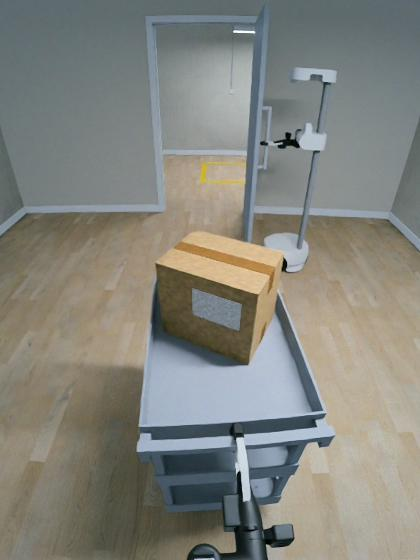

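Emit:
move --r2 '{"base":{"strafe_m":0.03,"translate_m":0.35}}' --blocking false

Emit:
wait --seconds 2.5

Scene clock: 1078.47 s.
move: r2 moving
r1.base_odometry: x=-1.667 y=+0.949 heading=-0.228
r1.turned_by_wheels: +0.000
r1.turned_by_imu: +0.000
r1.base_tilt: forward=-1.6 right=+1.2
r1.lidar_m: 1.10 0.43 0.25 0.33 3.20 1.49 1.45 2.50 1.71 1.57 1.59 1.18
r1.base_status: not commanded
r1.joint_positions: lift_m=+0.860 arm_m=+0.000 wrist_yaw_rad=+1.856 wrist_pitch_rad=+0.004 wrist_roll_rad=-0.001 gripper_m=-0.035
r1.joint_status: not commanded
r1.measured_speeds: all 0
r1.motor_effort: lift_m=+25(25) arm_m=+4(4) wheel_0=+13(14) wheel_1=+8(8) wheel_2=-3(4)
r1.servo_current: wrist_yaw_rad=111(124) wrist_pitch_rad=39(46) wrist_roll_rad=59(59) gripper_m=65(72)
r1.contact_limits: translate_m 0.8
r1.hand_pose: x=+0.1737 y=+0.3013 z=+1.0367 quat_wxyz=(+0.600, -0.002, +0.001, +0.800) (m; r1's base frame)
r1.wrist_depth_mm: - - 164 231 221 209 199 / - - 165 232 222 211 200 / - - 256 233 223 209 200 / - - 254 232 224 211 202 / - - 256 234 224 211 202 / - - 178 175 224 211 203 / - 159 179 178 154 209 204
r2.base_odometry: x=-0.357 y=-0.684 heading=-2.061
r2.turned_by_wheels: +0.000
r2.turned_by_imu: +0.000
r2.base_tilt: forward=-0.7 right=+0.1
r2.lidar_m: 0.41 0.39 2.57 2.46 2.65 2.25 2.18 2.31 2.29 2.25 2.40 0.44
r2.base_status: translate_m moving; strafe_m moving
r2.joint_positions: lift_m=+0.680 arm_m=+0.000 wrist_yaw_rad=-0.003 wrist_pitch_rad=+0.002 wrist_roll_rad=+1.570 gripper_m=-0.029
r2.joint_status: not commanded
r2.measured_speeds: translate_m=+0.123 strafe_m=+0.010 rotate_rad=+0.003 lift_m=+0.000 arm_m=+0.000 wrist_yaw_rad=-0.011 wrist_pitch_rad=+0.000 wrist_roll_rad=+0.000
r2.motor_effort: lift_m=+19(19) arm_m=+2(4) wheel_0=+6(9) wheel_1=+7(9) wheel_2=-17(17)
r2.servo_current: wrist_yaw_rad=59(59) wrist_pitch_rad=46(46) wrist_roll_rad=46(59) gripper_m=65(78)
r2.hand_pose: x=+0.4590 y=-0.0882 z=+0.8575 quat_wxyz=(+0.707, +0.707, +0.000, -0.002) (m; r2's base frame)
r2.wrist_depth_mm: - - - 177 238 1708 1160 / - - - 236 237 1756 - / - - 603 175 235 820 - / - - 462 174 235 842 - / - - 504 173 233 831 - / - - 186 172 171 - - / - - 603 - 231 - -
pictures: none

Scene clock: 1080.63 s.
earlier move: r2 done
r1.base_odometry: x=-1.667 y=+0.949 heading=-0.228
r1.turned_by_wheels: +0.000
r1.turned_by_imu: +0.000
r1.base_tilt: forward=-1.6 right=+1.3
r1.lidar_m: 1.10 0.46 0.27 0.33 3.20 1.17 1.44 2.52 1.71 1.59 1.62 1.18
r1.base_status: not commanded
r1.joint_positions: lift_m=+0.860 arm_m=+0.000 wrist_yaw_rad=+1.856 wrist_pitch_rad=+0.004 wrist_roll_rad=-0.001 gripper_m=-0.035
r1.joint_status: not commanded
r1.measured_speeds: all 0
r1.on_its_own: wrist_yaw_rad is at rest, and its servo_current (111 mA) is outside its rest range (0 to 104 mA)
r1.motor_effort: lift_m=+24(25) arm_m=+4(4) wheel_0=+14(15) wheel_1=+8(8) wheel_2=-4(4)
r1.servo_current: wrist_yaw_rad=111(137) wrist_pitch_rad=39(52) wrist_roll_rad=59(65) gripper_m=65(72)
r1.contact_limits: translate_m 0.8
r1.hand_pose: x=+0.1737 y=+0.3013 z=+1.0367 quat_wxyz=(+0.600, -0.002, +0.001, +0.800) (m; r1's base frame)
r1.wrist_depth_mm: - - 163 231 222 208 199 / - - 165 232 223 210 200 / - - 256 232 223 209 201 / - - 254 232 224 211 201 / - - 255 235 224 211 202 / - - 177 174 223 211 202 / - 159 180 178 154 208 203
r2.base_odometry: x=-0.483 y=-0.979 heading=-2.061
r2.turned_by_wheels: +0.000
r2.turned_by_imu: +0.000
r2.base_tilt: forward=-0.7 right=+0.1
r2.lidar_m: 0.39 0.39 2.50 2.44 2.60 2.57 2.49 2.66 2.37 2.29 2.44 0.42
r2.base_status: done
r2.joint_positions: lift_m=+0.680 arm_m=+0.000 wrist_yaw_rad=+0.002 wrist_pitch_rad=+0.002 wrist_roll_rad=+1.570 gripper_m=-0.029
r2.joint_status: not commanded
r2.measured_speeds: all 0
r2.motor_effort: lift_m=+19(19) arm_m=+4(4) wheel_0=+3(12) wheel_1=+3(10) wheel_2=-4(20)
r2.servo_current: wrist_yaw_rad=52(59) wrist_pitch_rad=39(46) wrist_roll_rad=52(59) gripper_m=72(85)
r2.hand_pose: x=+0.4595 y=-0.0868 z=+0.8575 quat_wxyz=(+0.707, +0.707, +0.002, +0.000) (m; r2's base frame)
r2.wrist_depth_mm: - - - 180 240 1661 1182 / - - - 178 238 1756 525 / - - 627 177 236 831 - / - - 469 176 236 831 - / - - 496 175 233 831 - / - - 186 173 179 - - / - - 591 - 229 - -
wait: 2.17 of 2.5 s (r2 has come to rest)
pictures: none

Emit:
move --r2 '{"base":{"strafe_m":0.04,"translate_m":0.4}}' --blocking false

Emit:
wait --seconds 2.8

Scene clock: 1085.13 s.
move: r2 moving
r1.base_odometry: x=-1.667 y=+0.949 heading=-0.228
r1.turned_by_wheels: +0.000
r1.turned_by_imu: +0.000
r1.base_tilt: forward=-1.6 right=+1.3
r1.lidar_m: 1.12 0.46 0.27 0.32 3.19 1.15 1.42 2.53 1.72 1.58 1.63 1.17
r1.base_status: not commanded
r1.joint_positions: lift_m=+0.860 arm_m=+0.000 wrist_yaw_rad=+1.856 wrist_pitch_rad=+0.004 wrist_roll_rad=-0.001 gripper_m=-0.035
r1.joint_status: not commanded
r1.measured_speeds: all 0
r1.motor_effort: lift_m=+25(25) arm_m=+4(4) wheel_0=+14(14) wheel_1=+8(8) wheel_2=-4(4)
r1.servo_current: wrist_yaw_rad=104(124) wrist_pitch_rad=39(46) wrist_roll_rad=59(59) gripper_m=72(72)
r1.contact_limits: translate_m 0.8
r1.hand_pose: x=+0.1737 y=+0.3013 z=+1.0367 quat_wxyz=(+0.600, -0.002, +0.001, +0.800) (m; r1's base frame)
r1.wrist_depth_mm: - - 164 231 221 209 199 / - - 165 231 222 211 199 / - - 255 233 221 210 201 / - - 254 231 224 210 201 / - - 256 234 224 211 202 / - - 177 174 223 211 202 / - 159 179 178 154 209 202
r2.base_odometry: x=-0.495 y=-1.008 heading=-2.061
r2.turned_by_wheels: +0.000
r2.turned_by_imu: +0.000
r2.base_tilt: forward=-0.7 right=+0.1
r2.lidar_m: 0.39 0.40 2.49 2.43 2.61 2.59 2.52 2.73 2.36 2.28 2.47 0.45
r2.base_status: translate_m moving; strafe_m moving
r2.joint_positions: lift_m=+0.680 arm_m=+0.000 wrist_yaw_rad=+0.001 wrist_pitch_rad=+0.002 wrist_roll_rad=+1.570 gripper_m=-0.029
r2.joint_status: not commanded
r2.measured_speeds: translate_m=+0.121 strafe_m=+0.012 rotate_rad=-0.005 lift_m=+0.000 arm_m=+0.000 wrist_yaw_rad=-0.010 wrist_pitch_rad=+0.000 wrist_roll_rad=+0.000
r2.motor_effort: lift_m=+19(19) arm_m=+4(4) wheel_0=+5(9) wheel_1=+8(9) wheel_2=-16(16)
r2.servo_current: wrist_yaw_rad=52(59) wrist_pitch_rad=39(46) wrist_roll_rad=46(52) gripper_m=78(78)
r2.hand_pose: x=+0.4593 y=-0.0873 z=+0.8575 quat_wxyz=(+0.707, +0.707, +0.001, -0.001) (m; r2's base frame)
r2.wrist_depth_mm: - - - 183 246 1537 1160 / - - - 181 241 1661 554 / - - 661 178 239 759 - / - - 473 177 236 842 - / - - 492 175 233 831 - / - - 186 172 179 - - / - - 580 - 229 - -
pictures: none

Scene clock: 1087.47 s.
earlier move: r2 done
r1.base_odometry: x=-1.667 y=+0.949 heading=-0.228
r1.turned_by_wheels: +0.000
r1.turned_by_imu: +0.000
r1.base_tilt: forward=-1.6 right=+1.3
r1.lidar_m: 1.10 0.44 0.27 0.34 1.09 0.88 1.75 2.52 1.70 1.58 1.61 1.18
r1.base_status: not commanded
r1.joint_positions: lift_m=+0.860 arm_m=+0.000 wrist_yaw_rad=+1.856 wrist_pitch_rad=+0.004 wrist_roll_rad=-0.001 gripper_m=-0.035
r1.joint_status: not commanded
r1.measured_speeds: all 0
r1.motor_effort: lift_m=+24(25) arm_m=+4(4) wheel_0=+14(15) wheel_1=+7(8) wheel_2=-3(4)
r1.servo_current: wrist_yaw_rad=104(137) wrist_pitch_rad=39(52) wrist_roll_rad=52(65) gripper_m=72(72)
r1.contact_limits: translate_m 0.8
r1.hand_pose: x=+0.1737 y=+0.3013 z=+1.0367 quat_wxyz=(+0.600, -0.002, +0.001, +0.800) (m; r1's base frame)
r1.wrist_depth_mm: - - 163 231 221 209 200 / - - 165 232 221 210 202 / - - 255 233 223 210 201 / - - 254 231 224 211 202 / - - 255 233 224 212 202 / - - 178 174 222 213 203 / - 159 180 178 154 208 204
r2.base_odometry: x=-0.636 y=-1.350 heading=-2.061
r2.turned_by_wheels: +0.001
r2.turned_by_imu: +0.000
r2.base_tilt: forward=-0.7 right=+0.1
r2.lidar_m: 0.38 0.39 2.43 2.37 2.51 2.95 2.91 3.10 2.43 2.37 2.52 0.43
r2.base_status: done
r2.joint_positions: lift_m=+0.680 arm_m=+0.000 wrist_yaw_rad=-0.003 wrist_pitch_rad=+0.002 wrist_roll_rad=+1.570 gripper_m=-0.029
r2.joint_status: not commanded
r2.measured_speeds: all 0
r2.motor_effort: lift_m=+19(19) arm_m=+4(4) wheel_0=+3(9) wheel_1=+4(11) wheel_2=-2(18)
r2.servo_current: wrist_yaw_rad=52(59) wrist_pitch_rad=39(46) wrist_roll_rad=52(59) gripper_m=78(85)
r2.hand_pose: x=+0.4590 y=-0.0883 z=+0.8575 quat_wxyz=(+0.707, +0.707, +0.000, -0.002) (m; r2's base frame)
r2.wrist_depth_mm: - - - 183 244 1366 1182 / - - - 181 242 1708 530 / - - 661 179 238 820 - / - - 466 178 236 831 - / - - 488 176 234 820 - / - - 186 173 178 - - / - - 580 - 228 - -
wait: 2.33 of 2.8 s (r2 has come to rest)
pictures: none

Emit:
move --r2 '{"base":{"strafe_m":0.08,"translate_m":0.38}}' --blocking false

Emit:
wait --seconds 2.8 --cameras '["r2_head_camera"]'

Scene clock: 1090.90 s.
move: r2 moving
r1: as last shown
r1.base_tilt: forward=-1.7 right=+1.2
r1.lidar_m: 1.09 0.44 0.26 0.33 1.05 0.85 1.76 2.51 1.72 1.57 1.64 1.19
r1.motor_effort: lift_m=+24(25) arm_m=+4(4) wheel_0=+14(14) wheel_1=+8(8) wheel_2=-4(4)
r1.servo_current: wrist_yaw_rad=117(124) wrist_pitch_rad=46(52) wrist_roll_rad=52(52) gripper_m=65(78)
r1.contact_limits: translate_m 0.8
r1.wrist_depth_mm: - - 163 230 221 208 199 / - - 165 232 222 211 200 / - - 256 232 223 209 200 / - - 255 231 224 211 201 / - - 255 235 224 211 202 / - - 178 174 223 211 203 / - 159 180 177 154 209 203
r2.base_odometry: x=-0.645 y=-1.381 heading=-2.061
r2.turned_by_wheels: +0.000
r2.turned_by_imu: +0.000
r2.base_tilt: forward=-0.7 right=+0.0
r2.lidar_m: 0.37 0.39 2.43 2.36 2.50 3.00 2.95 3.11 2.43 2.38 2.53 0.42
r2.base_status: translate_m moving; strafe_m moving
r2.joint_positions: lift_m=+0.680 arm_m=+0.000 wrist_yaw_rad=-0.003 wrist_pitch_rad=+0.002 wrist_roll_rad=+1.570 gripper_m=-0.029
r2.joint_status: not commanded
r2.measured_speeds: translate_m=+0.120 strafe_m=+0.026 rotate_rad=-0.001 lift_m=+0.000 arm_m=+0.000 wrist_yaw_rad=+0.000 wrist_pitch_rad=+0.000 wrist_roll_rad=+0.000
r2.motor_effort: lift_m=+19(19) arm_m=+4(4) wheel_0=+6(11) wheel_1=+9(9) wheel_2=-16(17)
r2.servo_current: wrist_yaw_rad=52(59) wrist_pitch_rad=39(39) wrist_roll_rad=59(59) gripper_m=78(78)
r2.hand_pose: x=+0.4590 y=-0.0883 z=+0.8575 quat_wxyz=(+0.707, +0.707, +0.000, -0.002) (m; r2's base frame)
r2.wrist_depth_mm: - - - 183 246 1397 1160 / - - - 181 243 1708 554 / - - - 179 240 809 - / - - 469 178 237 831 - / - - 492 175 234 831 - / - - 186 173 171 - - / - - 574 - 228 - -
pictures: none

Scene clock: 1093.17 s.
earlier move: r2 done
r1.base_odometry: x=-1.667 y=+0.949 heading=-0.228
r1.turned_by_wheels: +0.000
r1.turned_by_imu: +0.000
r1.base_tilt: forward=-1.6 right=+1.2
r1.lidar_m: 1.10 0.42 0.25 0.31 0.66 0.81 - 2.53 1.71 1.57 1.62 1.19
r1.base_status: not commanded
r1.joint_positions: lift_m=+0.860 arm_m=+0.000 wrist_yaw_rad=+1.856 wrist_pitch_rad=+0.004 wrist_roll_rad=-0.001 gripper_m=-0.035
r1.joint_status: not commanded
r1.measured_speeds: all 0
r1.motor_effort: lift_m=+25(25) arm_m=+4(4) wheel_0=+14(15) wheel_1=+8(8) wheel_2=-3(4)
r1.servo_current: wrist_yaw_rad=104(137) wrist_pitch_rad=46(52) wrist_roll_rad=39(78) gripper_m=59(78)
r1.contact_limits: translate_m 0.8
r1.hand_pose: x=+0.1737 y=+0.3013 z=+1.0367 quat_wxyz=(+0.600, -0.002, +0.001, +0.800) (m; r1's base frame)
r1.wrist_depth_mm: - - 163 231 220 208 200 / - - 165 231 222 211 200 / - - 255 232 224 209 201 / - - 254 232 224 211 201 / 809 917 255 235 224 211 202 / 788 878 174 174 223 211 202 / - 154 174 177 154 208 203
r2.base_odometry: x=-0.745 y=-1.723 heading=-2.060
r2.turned_by_wheels: +0.000
r2.turned_by_imu: +0.000
r2.base_tilt: forward=-0.7 right=+0.1
r2.lidar_m: 0.38 0.42 2.33 2.27 2.42 3.34 3.30 3.28 2.54 2.48 2.61 0.42
r2.base_status: done
r2.joint_positions: lift_m=+0.680 arm_m=+0.000 wrist_yaw_rad=-0.003 wrist_pitch_rad=+0.002 wrist_roll_rad=+1.570 gripper_m=-0.029
r2.joint_status: not commanded
r2.measured_speeds: all 0
r2.motor_effort: lift_m=+19(19) arm_m=+4(4) wheel_0=+2(11) wheel_1=+3(10) wheel_2=-3(18)
r2.servo_current: wrist_yaw_rad=33(59) wrist_pitch_rad=39(46) wrist_roll_rad=39(65) gripper_m=78(85)
r2.hand_pose: x=+0.4590 y=-0.0884 z=+0.8575 quat_wxyz=(+0.707, +0.707, +0.000, -0.002) (m; r2's base frame)
r2.wrist_depth_mm: - - - 173 232 1708 1160 / - - - 173 233 1499 - / - - 569 173 234 831 - / - - 466 173 232 831 - / - - 508 172 232 - - / - - 185 173 170 - - / - - - - - - -
wait: 2.27 of 2.8 s (r2 has come to rest)
pictures: r2_head_camera
Images, in order (width x height): r2_head_camera 420x560.

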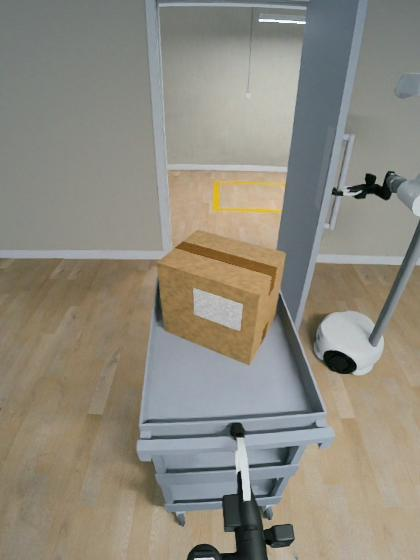

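Emit:
move --r2 '{"base":{"strafe_m":0.045,"translate_m":0.4}}' --blocking false

Emit:
wait --seconds 2.8

Scene clock: 1099.03 s.
move: r2 moving
r1: as last shown
r1.base_tilt: forward=-1.7 right=+1.3
r1.lidar_m: 1.10 0.45 0.25 0.33 0.68 0.82 - 2.52 1.70 1.57 1.62 1.20
r1.motor_effort: lift_m=+25(25) arm_m=+4(4) wheel_0=+14(15) wheel_1=+8(8) wheel_2=-4(4)
r1.servo_current: wrist_yaw_rad=91(117) wrist_pitch_rad=46(46) wrist_roll_rad=46(59) gripper_m=72(72)
r1.contact_limits: translate_m 0.8
r1.wrist_depth_mm: - - 164 231 221 208 200 / - - 165 232 223 211 200 / - - 256 231 223 209 201 / - - 254 232 223 211 202 / 788 904 255 234 224 211 202 / 778 866 176 174 223 212 203 / - 154 176 178 154 208 204
r2.base_odometry: x=-0.756 y=-1.752 heading=-2.060
r2.turned_by_wheels: +0.000
r2.turned_by_imu: +0.001
r2.base_tilt: forward=-0.7 right=+0.1
r2.lidar_m: 0.38 0.39 2.31 2.29 2.43 3.39 3.34 3.30 2.53 2.48 2.65 0.43
r2.base_status: translate_m moving; strafe_m moving
r2.joint_positions: lift_m=+0.680 arm_m=+0.000 wrist_yaw_rad=-0.003 wrist_pitch_rad=+0.002 wrist_roll_rad=+1.570 gripper_m=-0.029
r2.joint_status: not commanded
r2.measured_speeds: translate_m=+0.121 strafe_m=+0.014 rotate_rad=-0.003 lift_m=+0.000 arm_m=+0.000 wrist_yaw_rad=+0.000 wrist_pitch_rad=+0.000 wrist_roll_rad=+0.000
r2.motor_effort: lift_m=+19(19) arm_m=+4(4) wheel_0=+8(9) wheel_1=+9(9) wheel_2=-15(17)
r2.servo_current: wrist_yaw_rad=46(52) wrist_pitch_rad=46(46) wrist_roll_rad=52(52) gripper_m=78(78)
r2.hand_pose: x=+0.4590 y=-0.0884 z=+0.8575 quat_wxyz=(+0.707, +0.707, +0.000, -0.002) (m; r2's base frame)
r2.wrist_depth_mm: - - - 172 232 1661 1160 / - - - 172 231 1499 - / - - 569 172 233 831 - / - 477 469 172 232 831 - / - - 508 172 231 - - / - - 186 173 171 - - / - - - - - - -
pictures: none

Scene clock: 1101.37 s.
earlier move: r2 done
r1.base_odometry: x=-1.667 y=+0.949 heading=-0.228
r1.turned_by_wheels: +0.000
r1.turned_by_imu: +0.000
r1.base_tilt: forward=-1.6 right=+1.3
r1.lidar_m: 1.09 0.45 0.26 0.31 0.68 0.87 - 2.52 1.70 1.57 1.61 1.19
r1.base_status: not commanded
r1.joint_positions: lift_m=+0.860 arm_m=+0.000 wrist_yaw_rad=+1.856 wrist_pitch_rad=+0.004 wrist_roll_rad=-0.001 gripper_m=-0.035
r1.joint_status: not commanded
r1.measured_speeds: all 0
r1.on_its_own: wrist_yaw_rad is at rest, and its servo_current (117 mA) is outside its rest range (0 to 104 mA)
r1.motor_effort: lift_m=+24(25) arm_m=+4(4) wheel_0=+14(15) wheel_1=+8(8) wheel_2=-3(4)
r1.servo_current: wrist_yaw_rad=117(130) wrist_pitch_rad=46(52) wrist_roll_rad=65(72) gripper_m=65(72)
r1.contact_limits: translate_m 0.8
r1.hand_pose: x=+0.1737 y=+0.3013 z=+1.0367 quat_wxyz=(+0.600, -0.002, +0.001, +0.800) (m; r1's base frame)
r1.wrist_depth_mm: - - 164 229 222 207 199 / - - 165 231 222 211 200 / - - 256 233 224 210 202 / - - 254 231 224 211 202 / - - 256 234 224 210 202 / 991 842 177 174 223 211 203 / - 138 174 178 153 208 204
r2.base_odometry: x=-0.893 y=-2.097 heading=-2.060
r2.turned_by_wheels: +0.000
r2.turned_by_imu: +0.001
r2.base_tilt: forward=-0.7 right=+0.1
r2.lidar_m: 0.38 0.41 2.26 2.22 2.36 3.39 3.72 3.39 2.60 2.55 1.16 0.43
r2.base_status: done
r2.joint_positions: lift_m=+0.680 arm_m=+0.000 wrist_yaw_rad=-0.001 wrist_pitch_rad=+0.002 wrist_roll_rad=+1.570 gripper_m=-0.029
r2.joint_status: not commanded
r2.measured_speeds: all 0
r2.motor_effort: lift_m=+19(19) arm_m=+4(4) wheel_0=+4(14) wheel_1=+4(11) wheel_2=-4(17)
r2.servo_current: wrist_yaw_rad=52(65) wrist_pitch_rad=39(46) wrist_roll_rad=46(59) gripper_m=72(85)
r2.hand_pose: x=+0.4592 y=-0.0877 z=+0.8575 quat_wxyz=(+0.707, +0.707, +0.000, -0.001) (m; r2's base frame)
r2.wrist_depth_mm: - - - 167 225 - 1138 / - - - 168 228 1537 - / - - 535 169 229 788 - / - 1921 459 170 230 820 - / - 535 512 172 231 - - / - - 185 172 179 - - / - - - - - - -
wait: 2.33 of 2.8 s (r2 has come to rest)
pictures: none

Emit:
move --r2 '{"base":{"strafe_m":-0.005,"translate_m":0.4}}' --blocking false

Emit:
wait --seconds 2.8

Scene clock: 1105.00 s.
move: r2 moving
r1.base_odometry: x=-1.667 y=+0.949 heading=-0.228
r1.turned_by_wheels: +0.000
r1.turned_by_imu: +0.000
r1.base_tilt: forward=-1.6 right=+1.3
r1.lidar_m: 1.10 0.44 0.25 0.31 0.70 1.10 - 2.47 1.71 1.59 1.62 1.19
r1.base_status: not commanded
r1.joint_positions: lift_m=+0.860 arm_m=+0.000 wrist_yaw_rad=+1.856 wrist_pitch_rad=+0.004 wrist_roll_rad=-0.001 gripper_m=-0.035
r1.joint_status: not commanded
r1.measured_speeds: all 0
r1.motor_effort: lift_m=+24(25) arm_m=+4(4) wheel_0=+14(14) wheel_1=+8(8) wheel_2=-3(4)
r1.servo_current: wrist_yaw_rad=117(117) wrist_pitch_rad=39(46) wrist_roll_rad=46(72) gripper_m=72(78)
r1.contact_limits: translate_m 0.8
r1.hand_pose: x=+0.1737 y=+0.3013 z=+1.0367 quat_wxyz=(+0.600, -0.002, +0.001, +0.800) (m; r1's base frame)
r1.wrist_depth_mm: - - 163 231 221 208 199 / - - 165 231 222 211 200 / - - 256 232 223 210 200 / - - 254 231 223 210 202 / - - 255 235 224 211 202 / 976 - 177 174 223 211 202 / - 153 174 178 153 209 203
r2.base_odometry: x=-0.908 y=-2.124 heading=-2.060
r2.turned_by_wheels: +0.000
r2.turned_by_imu: +0.001
r2.base_tilt: forward=-0.7 right=+0.0
r2.lidar_m: 0.39 0.39 2.25 2.19 2.35 3.40 3.75 3.41 2.60 2.53 1.15 0.43
r2.base_status: translate_m moving; strafe_m moving
r2.joint_positions: lift_m=+0.680 arm_m=+0.000 wrist_yaw_rad=-0.001 wrist_pitch_rad=+0.002 wrist_roll_rad=+1.570 gripper_m=-0.029
r2.joint_status: not commanded
r2.measured_speeds: translate_m=+0.123 strafe_m=+0.000 rotate_rad=+0.000 lift_m=+0.000 arm_m=+0.000 wrist_yaw_rad=+0.000 wrist_pitch_rad=+0.000 wrist_roll_rad=+0.000
r2.motor_effort: lift_m=+19(19) arm_m=+4(4) wheel_0=+5(13) wheel_1=+7(9) wheel_2=-15(16)
r2.servo_current: wrist_yaw_rad=52(52) wrist_pitch_rad=33(46) wrist_roll_rad=33(46) gripper_m=78(85)
r2.hand_pose: x=+0.4592 y=-0.0877 z=+0.8575 quat_wxyz=(+0.707, +0.707, +0.000, -0.001) (m; r2's base frame)
r2.wrist_depth_mm: - - - 169 228 - 1182 / - - - 228 229 1576 - / - - 554 170 230 820 - / - 480 466 170 231 831 - / - 535 508 171 231 768 - / - - 186 172 179 - - / - - - - 232 - -
pictures: none

Scene clock: 1107.33 s.
earlier move: r2 done
r1.base_odometry: x=-1.667 y=+0.949 heading=-0.228
r1.turned_by_wheels: +0.000
r1.turned_by_imu: +0.000
r1.base_tilt: forward=-1.6 right=+1.3
r1.lidar_m: 1.09 0.45 0.25 0.34 0.69 1.02 - 2.52 1.71 1.58 1.62 1.19
r1.base_status: not commanded
r1.joint_positions: lift_m=+0.860 arm_m=+0.000 wrist_yaw_rad=+1.856 wrist_pitch_rad=+0.004 wrist_roll_rad=-0.001 gripper_m=-0.035
r1.joint_status: not commanded
r1.measured_speeds: all 0
r1.on_its_own: wrist_yaw_rad is at rest, and its servo_current (124 mA) is outside its rest range (0 to 104 mA)
r1.motor_effort: lift_m=+24(25) arm_m=+4(4) wheel_0=+14(14) wheel_1=+8(8) wheel_2=-4(4)
r1.servo_current: wrist_yaw_rad=124(130) wrist_pitch_rad=46(52) wrist_roll_rad=46(72) gripper_m=72(78)
r1.contact_limits: translate_m 0.8
r1.hand_pose: x=+0.1737 y=+0.3013 z=+1.0367 quat_wxyz=(+0.600, -0.002, +0.001, +0.800) (m; r1's base frame)
r1.wrist_depth_mm: - - 164 232 221 208 200 / - - 164 233 221 210 200 / - - 257 233 223 208 201 / - - 253 232 224 211 202 / 1008 - 254 233 224 211 202 / - - 177 174 224 211 202 / - 159 179 178 154 208 203
r2.base_odometry: x=-1.085 y=-2.448 heading=-2.059
r2.turned_by_wheels: +0.000
r2.turned_by_imu: +0.002
r2.base_tilt: forward=-0.7 right=+0.1
r2.lidar_m: 0.39 0.40 2.21 2.19 2.32 3.34 4.15 3.42 2.65 2.57 0.92 0.44
r2.base_status: done
r2.joint_positions: lift_m=+0.680 arm_m=+0.000 wrist_yaw_rad=+0.000 wrist_pitch_rad=+0.002 wrist_roll_rad=+1.570 gripper_m=-0.029
r2.joint_status: not commanded
r2.measured_speeds: all 0
r2.motor_effort: lift_m=+19(19) arm_m=+4(4) wheel_0=+5(13) wheel_1=+4(9) wheel_2=+0(16)
r2.servo_current: wrist_yaw_rad=39(59) wrist_pitch_rad=39(52) wrist_roll_rad=46(59) gripper_m=78(85)
r2.hand_pose: x=+0.4593 y=-0.0874 z=+0.8575 quat_wxyz=(+0.707, +0.707, +0.001, -0.001) (m; r2's base frame)
r2.wrist_depth_mm: 1537 - - 176 236 1661 1138 / - - - 235 236 1708 517 / - - 597 175 235 831 - / - - 466 174 234 842 - / 1499 521 496 173 232 820 - / - - 187 172 179 - - / - - - - 230 - -
wait: 2.33 of 2.8 s (r2 has come to rest)
pictures: none

Emit:
move --r2 '{"base":{"strafe_m":0.065,"translate_m":0.35}}' --blocking false

Emit:
wait --seconds 2.8 --cameras '["r2_head_camera"]'

Scene clock: 1111.50 s.
move: r2 moving
r1.base_odometry: x=-1.667 y=+0.949 heading=-0.228
r1.turned_by_wheels: +0.000
r1.turned_by_imu: +0.000
r1.base_tilt: forward=-1.6 right=+1.3
r1.lidar_m: 1.08 0.45 0.26 0.30 0.68 1.04 - 2.50 1.69 1.57 1.62 1.17
r1.base_status: not commanded
r1.joint_positions: lift_m=+0.860 arm_m=+0.000 wrist_yaw_rad=+1.856 wrist_pitch_rad=+0.004 wrist_roll_rad=-0.001 gripper_m=-0.035
r1.joint_status: not commanded
r1.measured_speeds: all 0
r1.motor_effort: lift_m=+24(25) arm_m=+4(4) wheel_0=+14(14) wheel_1=+8(8) wheel_2=-4(4)
r1.servo_current: wrist_yaw_rad=117(117) wrist_pitch_rad=46(46) wrist_roll_rad=39(52) gripper_m=72(78)
r1.contact_limits: translate_m 0.8
r1.hand_pose: x=+0.1737 y=+0.3013 z=+1.0367 quat_wxyz=(+0.600, -0.002, +0.001, +0.800) (m; r1's base frame)
r1.wrist_depth_mm: - - 164 231 223 208 199 / - - 165 230 223 211 200 / - - 256 233 223 211 201 / - - 255 231 224 211 202 / 960 1098 255 235 224 211 202 / - - 176 174 222 211 202 / - 159 180 178 154 208 204
r2.base_odometry: x=-1.094 y=-2.478 heading=-2.060
r2.turned_by_wheels: +0.000
r2.turned_by_imu: +0.000
r2.base_tilt: forward=-0.7 right=+0.1
r2.lidar_m: 0.38 0.38 2.22 2.14 2.33 3.31 4.21 3.43 2.64 2.58 0.93 0.43
r2.base_status: translate_m moving; strafe_m moving
r2.joint_positions: lift_m=+0.680 arm_m=+0.000 wrist_yaw_rad=+0.000 wrist_pitch_rad=+0.002 wrist_roll_rad=+1.570 gripper_m=-0.029
r2.joint_status: not commanded
r2.measured_speeds: translate_m=+0.120 strafe_m=+0.024 rotate_rad=-0.005 lift_m=+0.000 arm_m=+0.000 wrist_yaw_rad=-0.004 wrist_pitch_rad=+0.000 wrist_roll_rad=+0.000
r2.motor_effort: lift_m=+19(19) arm_m=+4(4) wheel_0=+7(10) wheel_1=+9(10) wheel_2=-15(16)
r2.servo_current: wrist_yaw_rad=39(59) wrist_pitch_rad=39(46) wrist_roll_rad=46(46) gripper_m=78(78)
r2.hand_pose: x=+0.4593 y=-0.0874 z=+0.8575 quat_wxyz=(+0.707, +0.707, +0.001, -0.001) (m; r2's base frame)
r2.wrist_depth_mm: - - - 178 239 1708 1182 / - - - 177 238 1661 525 / - - 621 175 236 820 - / - - 469 175 235 831 - / - - 500 174 234 778 - / - - 185 172 179 - - / - - - - 229 - -
pictures: none

Scene clock: 1113.67 s.
earlier move: r2 done
r1.base_odometry: x=-1.667 y=+0.949 heading=-0.228
r1.turned_by_wheels: +0.000
r1.turned_by_imu: +0.000
r1.base_tilt: forward=-1.6 right=+1.3
r1.lidar_m: 1.09 0.46 0.26 0.30 0.87 4.15 - 2.49 1.71 1.57 1.61 1.17
r1.base_status: not commanded
r1.joint_positions: lift_m=+0.860 arm_m=+0.000 wrist_yaw_rad=+1.856 wrist_pitch_rad=+0.004 wrist_roll_rad=-0.001 gripper_m=-0.035
r1.joint_status: not commanded
r1.measured_speeds: all 0
r1.motor_effort: lift_m=+24(25) arm_m=+4(4) wheel_0=+13(14) wheel_1=+8(8) wheel_2=-3(4)
r1.servo_current: wrist_yaw_rad=104(137) wrist_pitch_rad=46(59) wrist_roll_rad=52(65) gripper_m=72(78)
r1.contact_limits: translate_m 0.8
r1.hand_pose: x=+0.1737 y=+0.3013 z=+1.0367 quat_wxyz=(+0.600, -0.002, +0.001, +0.800) (m; r1's base frame)
r1.wrist_depth_mm: - - 160 229 220 208 200 / - - 165 232 222 211 200 / - - 255 232 223 210 201 / - - 255 231 224 211 201 / - 991 255 235 225 211 202 / - - 175 174 223 212 203 / - 159 179 179 154 209 204
r2.base_odometry: x=-1.192 y=-2.787 heading=-2.059
r2.turned_by_wheels: +0.000
r2.turned_by_imu: +0.000
r2.base_tilt: forward=-0.7 right=+0.1
r2.lidar_m: 0.39 0.42 2.15 2.09 2.25 3.21 - 3.55 2.72 0.87 0.80 0.44
r2.base_status: done
r2.joint_positions: lift_m=+0.680 arm_m=+0.000 wrist_yaw_rad=-0.003 wrist_pitch_rad=+0.002 wrist_roll_rad=+1.570 gripper_m=-0.029
r2.joint_status: not commanded
r2.measured_speeds: all 0
r2.motor_effort: lift_m=+19(19) arm_m=+4(4) wheel_0=+3(10) wheel_1=+3(10) wheel_2=-2(18)
r2.servo_current: wrist_yaw_rad=46(59) wrist_pitch_rad=39(46) wrist_roll_rad=39(59) gripper_m=78(85)
r2.hand_pose: x=+0.4590 y=-0.0883 z=+0.8575 quat_wxyz=(+0.707, +0.707, +0.000, -0.002) (m; r2's base frame)
r2.wrist_depth_mm: - - - 171 230 1708 1182 / - - - 171 231 1576 - / - - 559 172 232 809 - / - - 466 172 231 831 - / - - 508 172 232 778 - / - - 186 172 179 - - / - - - - 233 - -
wait: 2.17 of 2.8 s (r2 has come to rest)
pictures: r2_head_camera
Images, in order (width x height): r2_head_camera 420x560.

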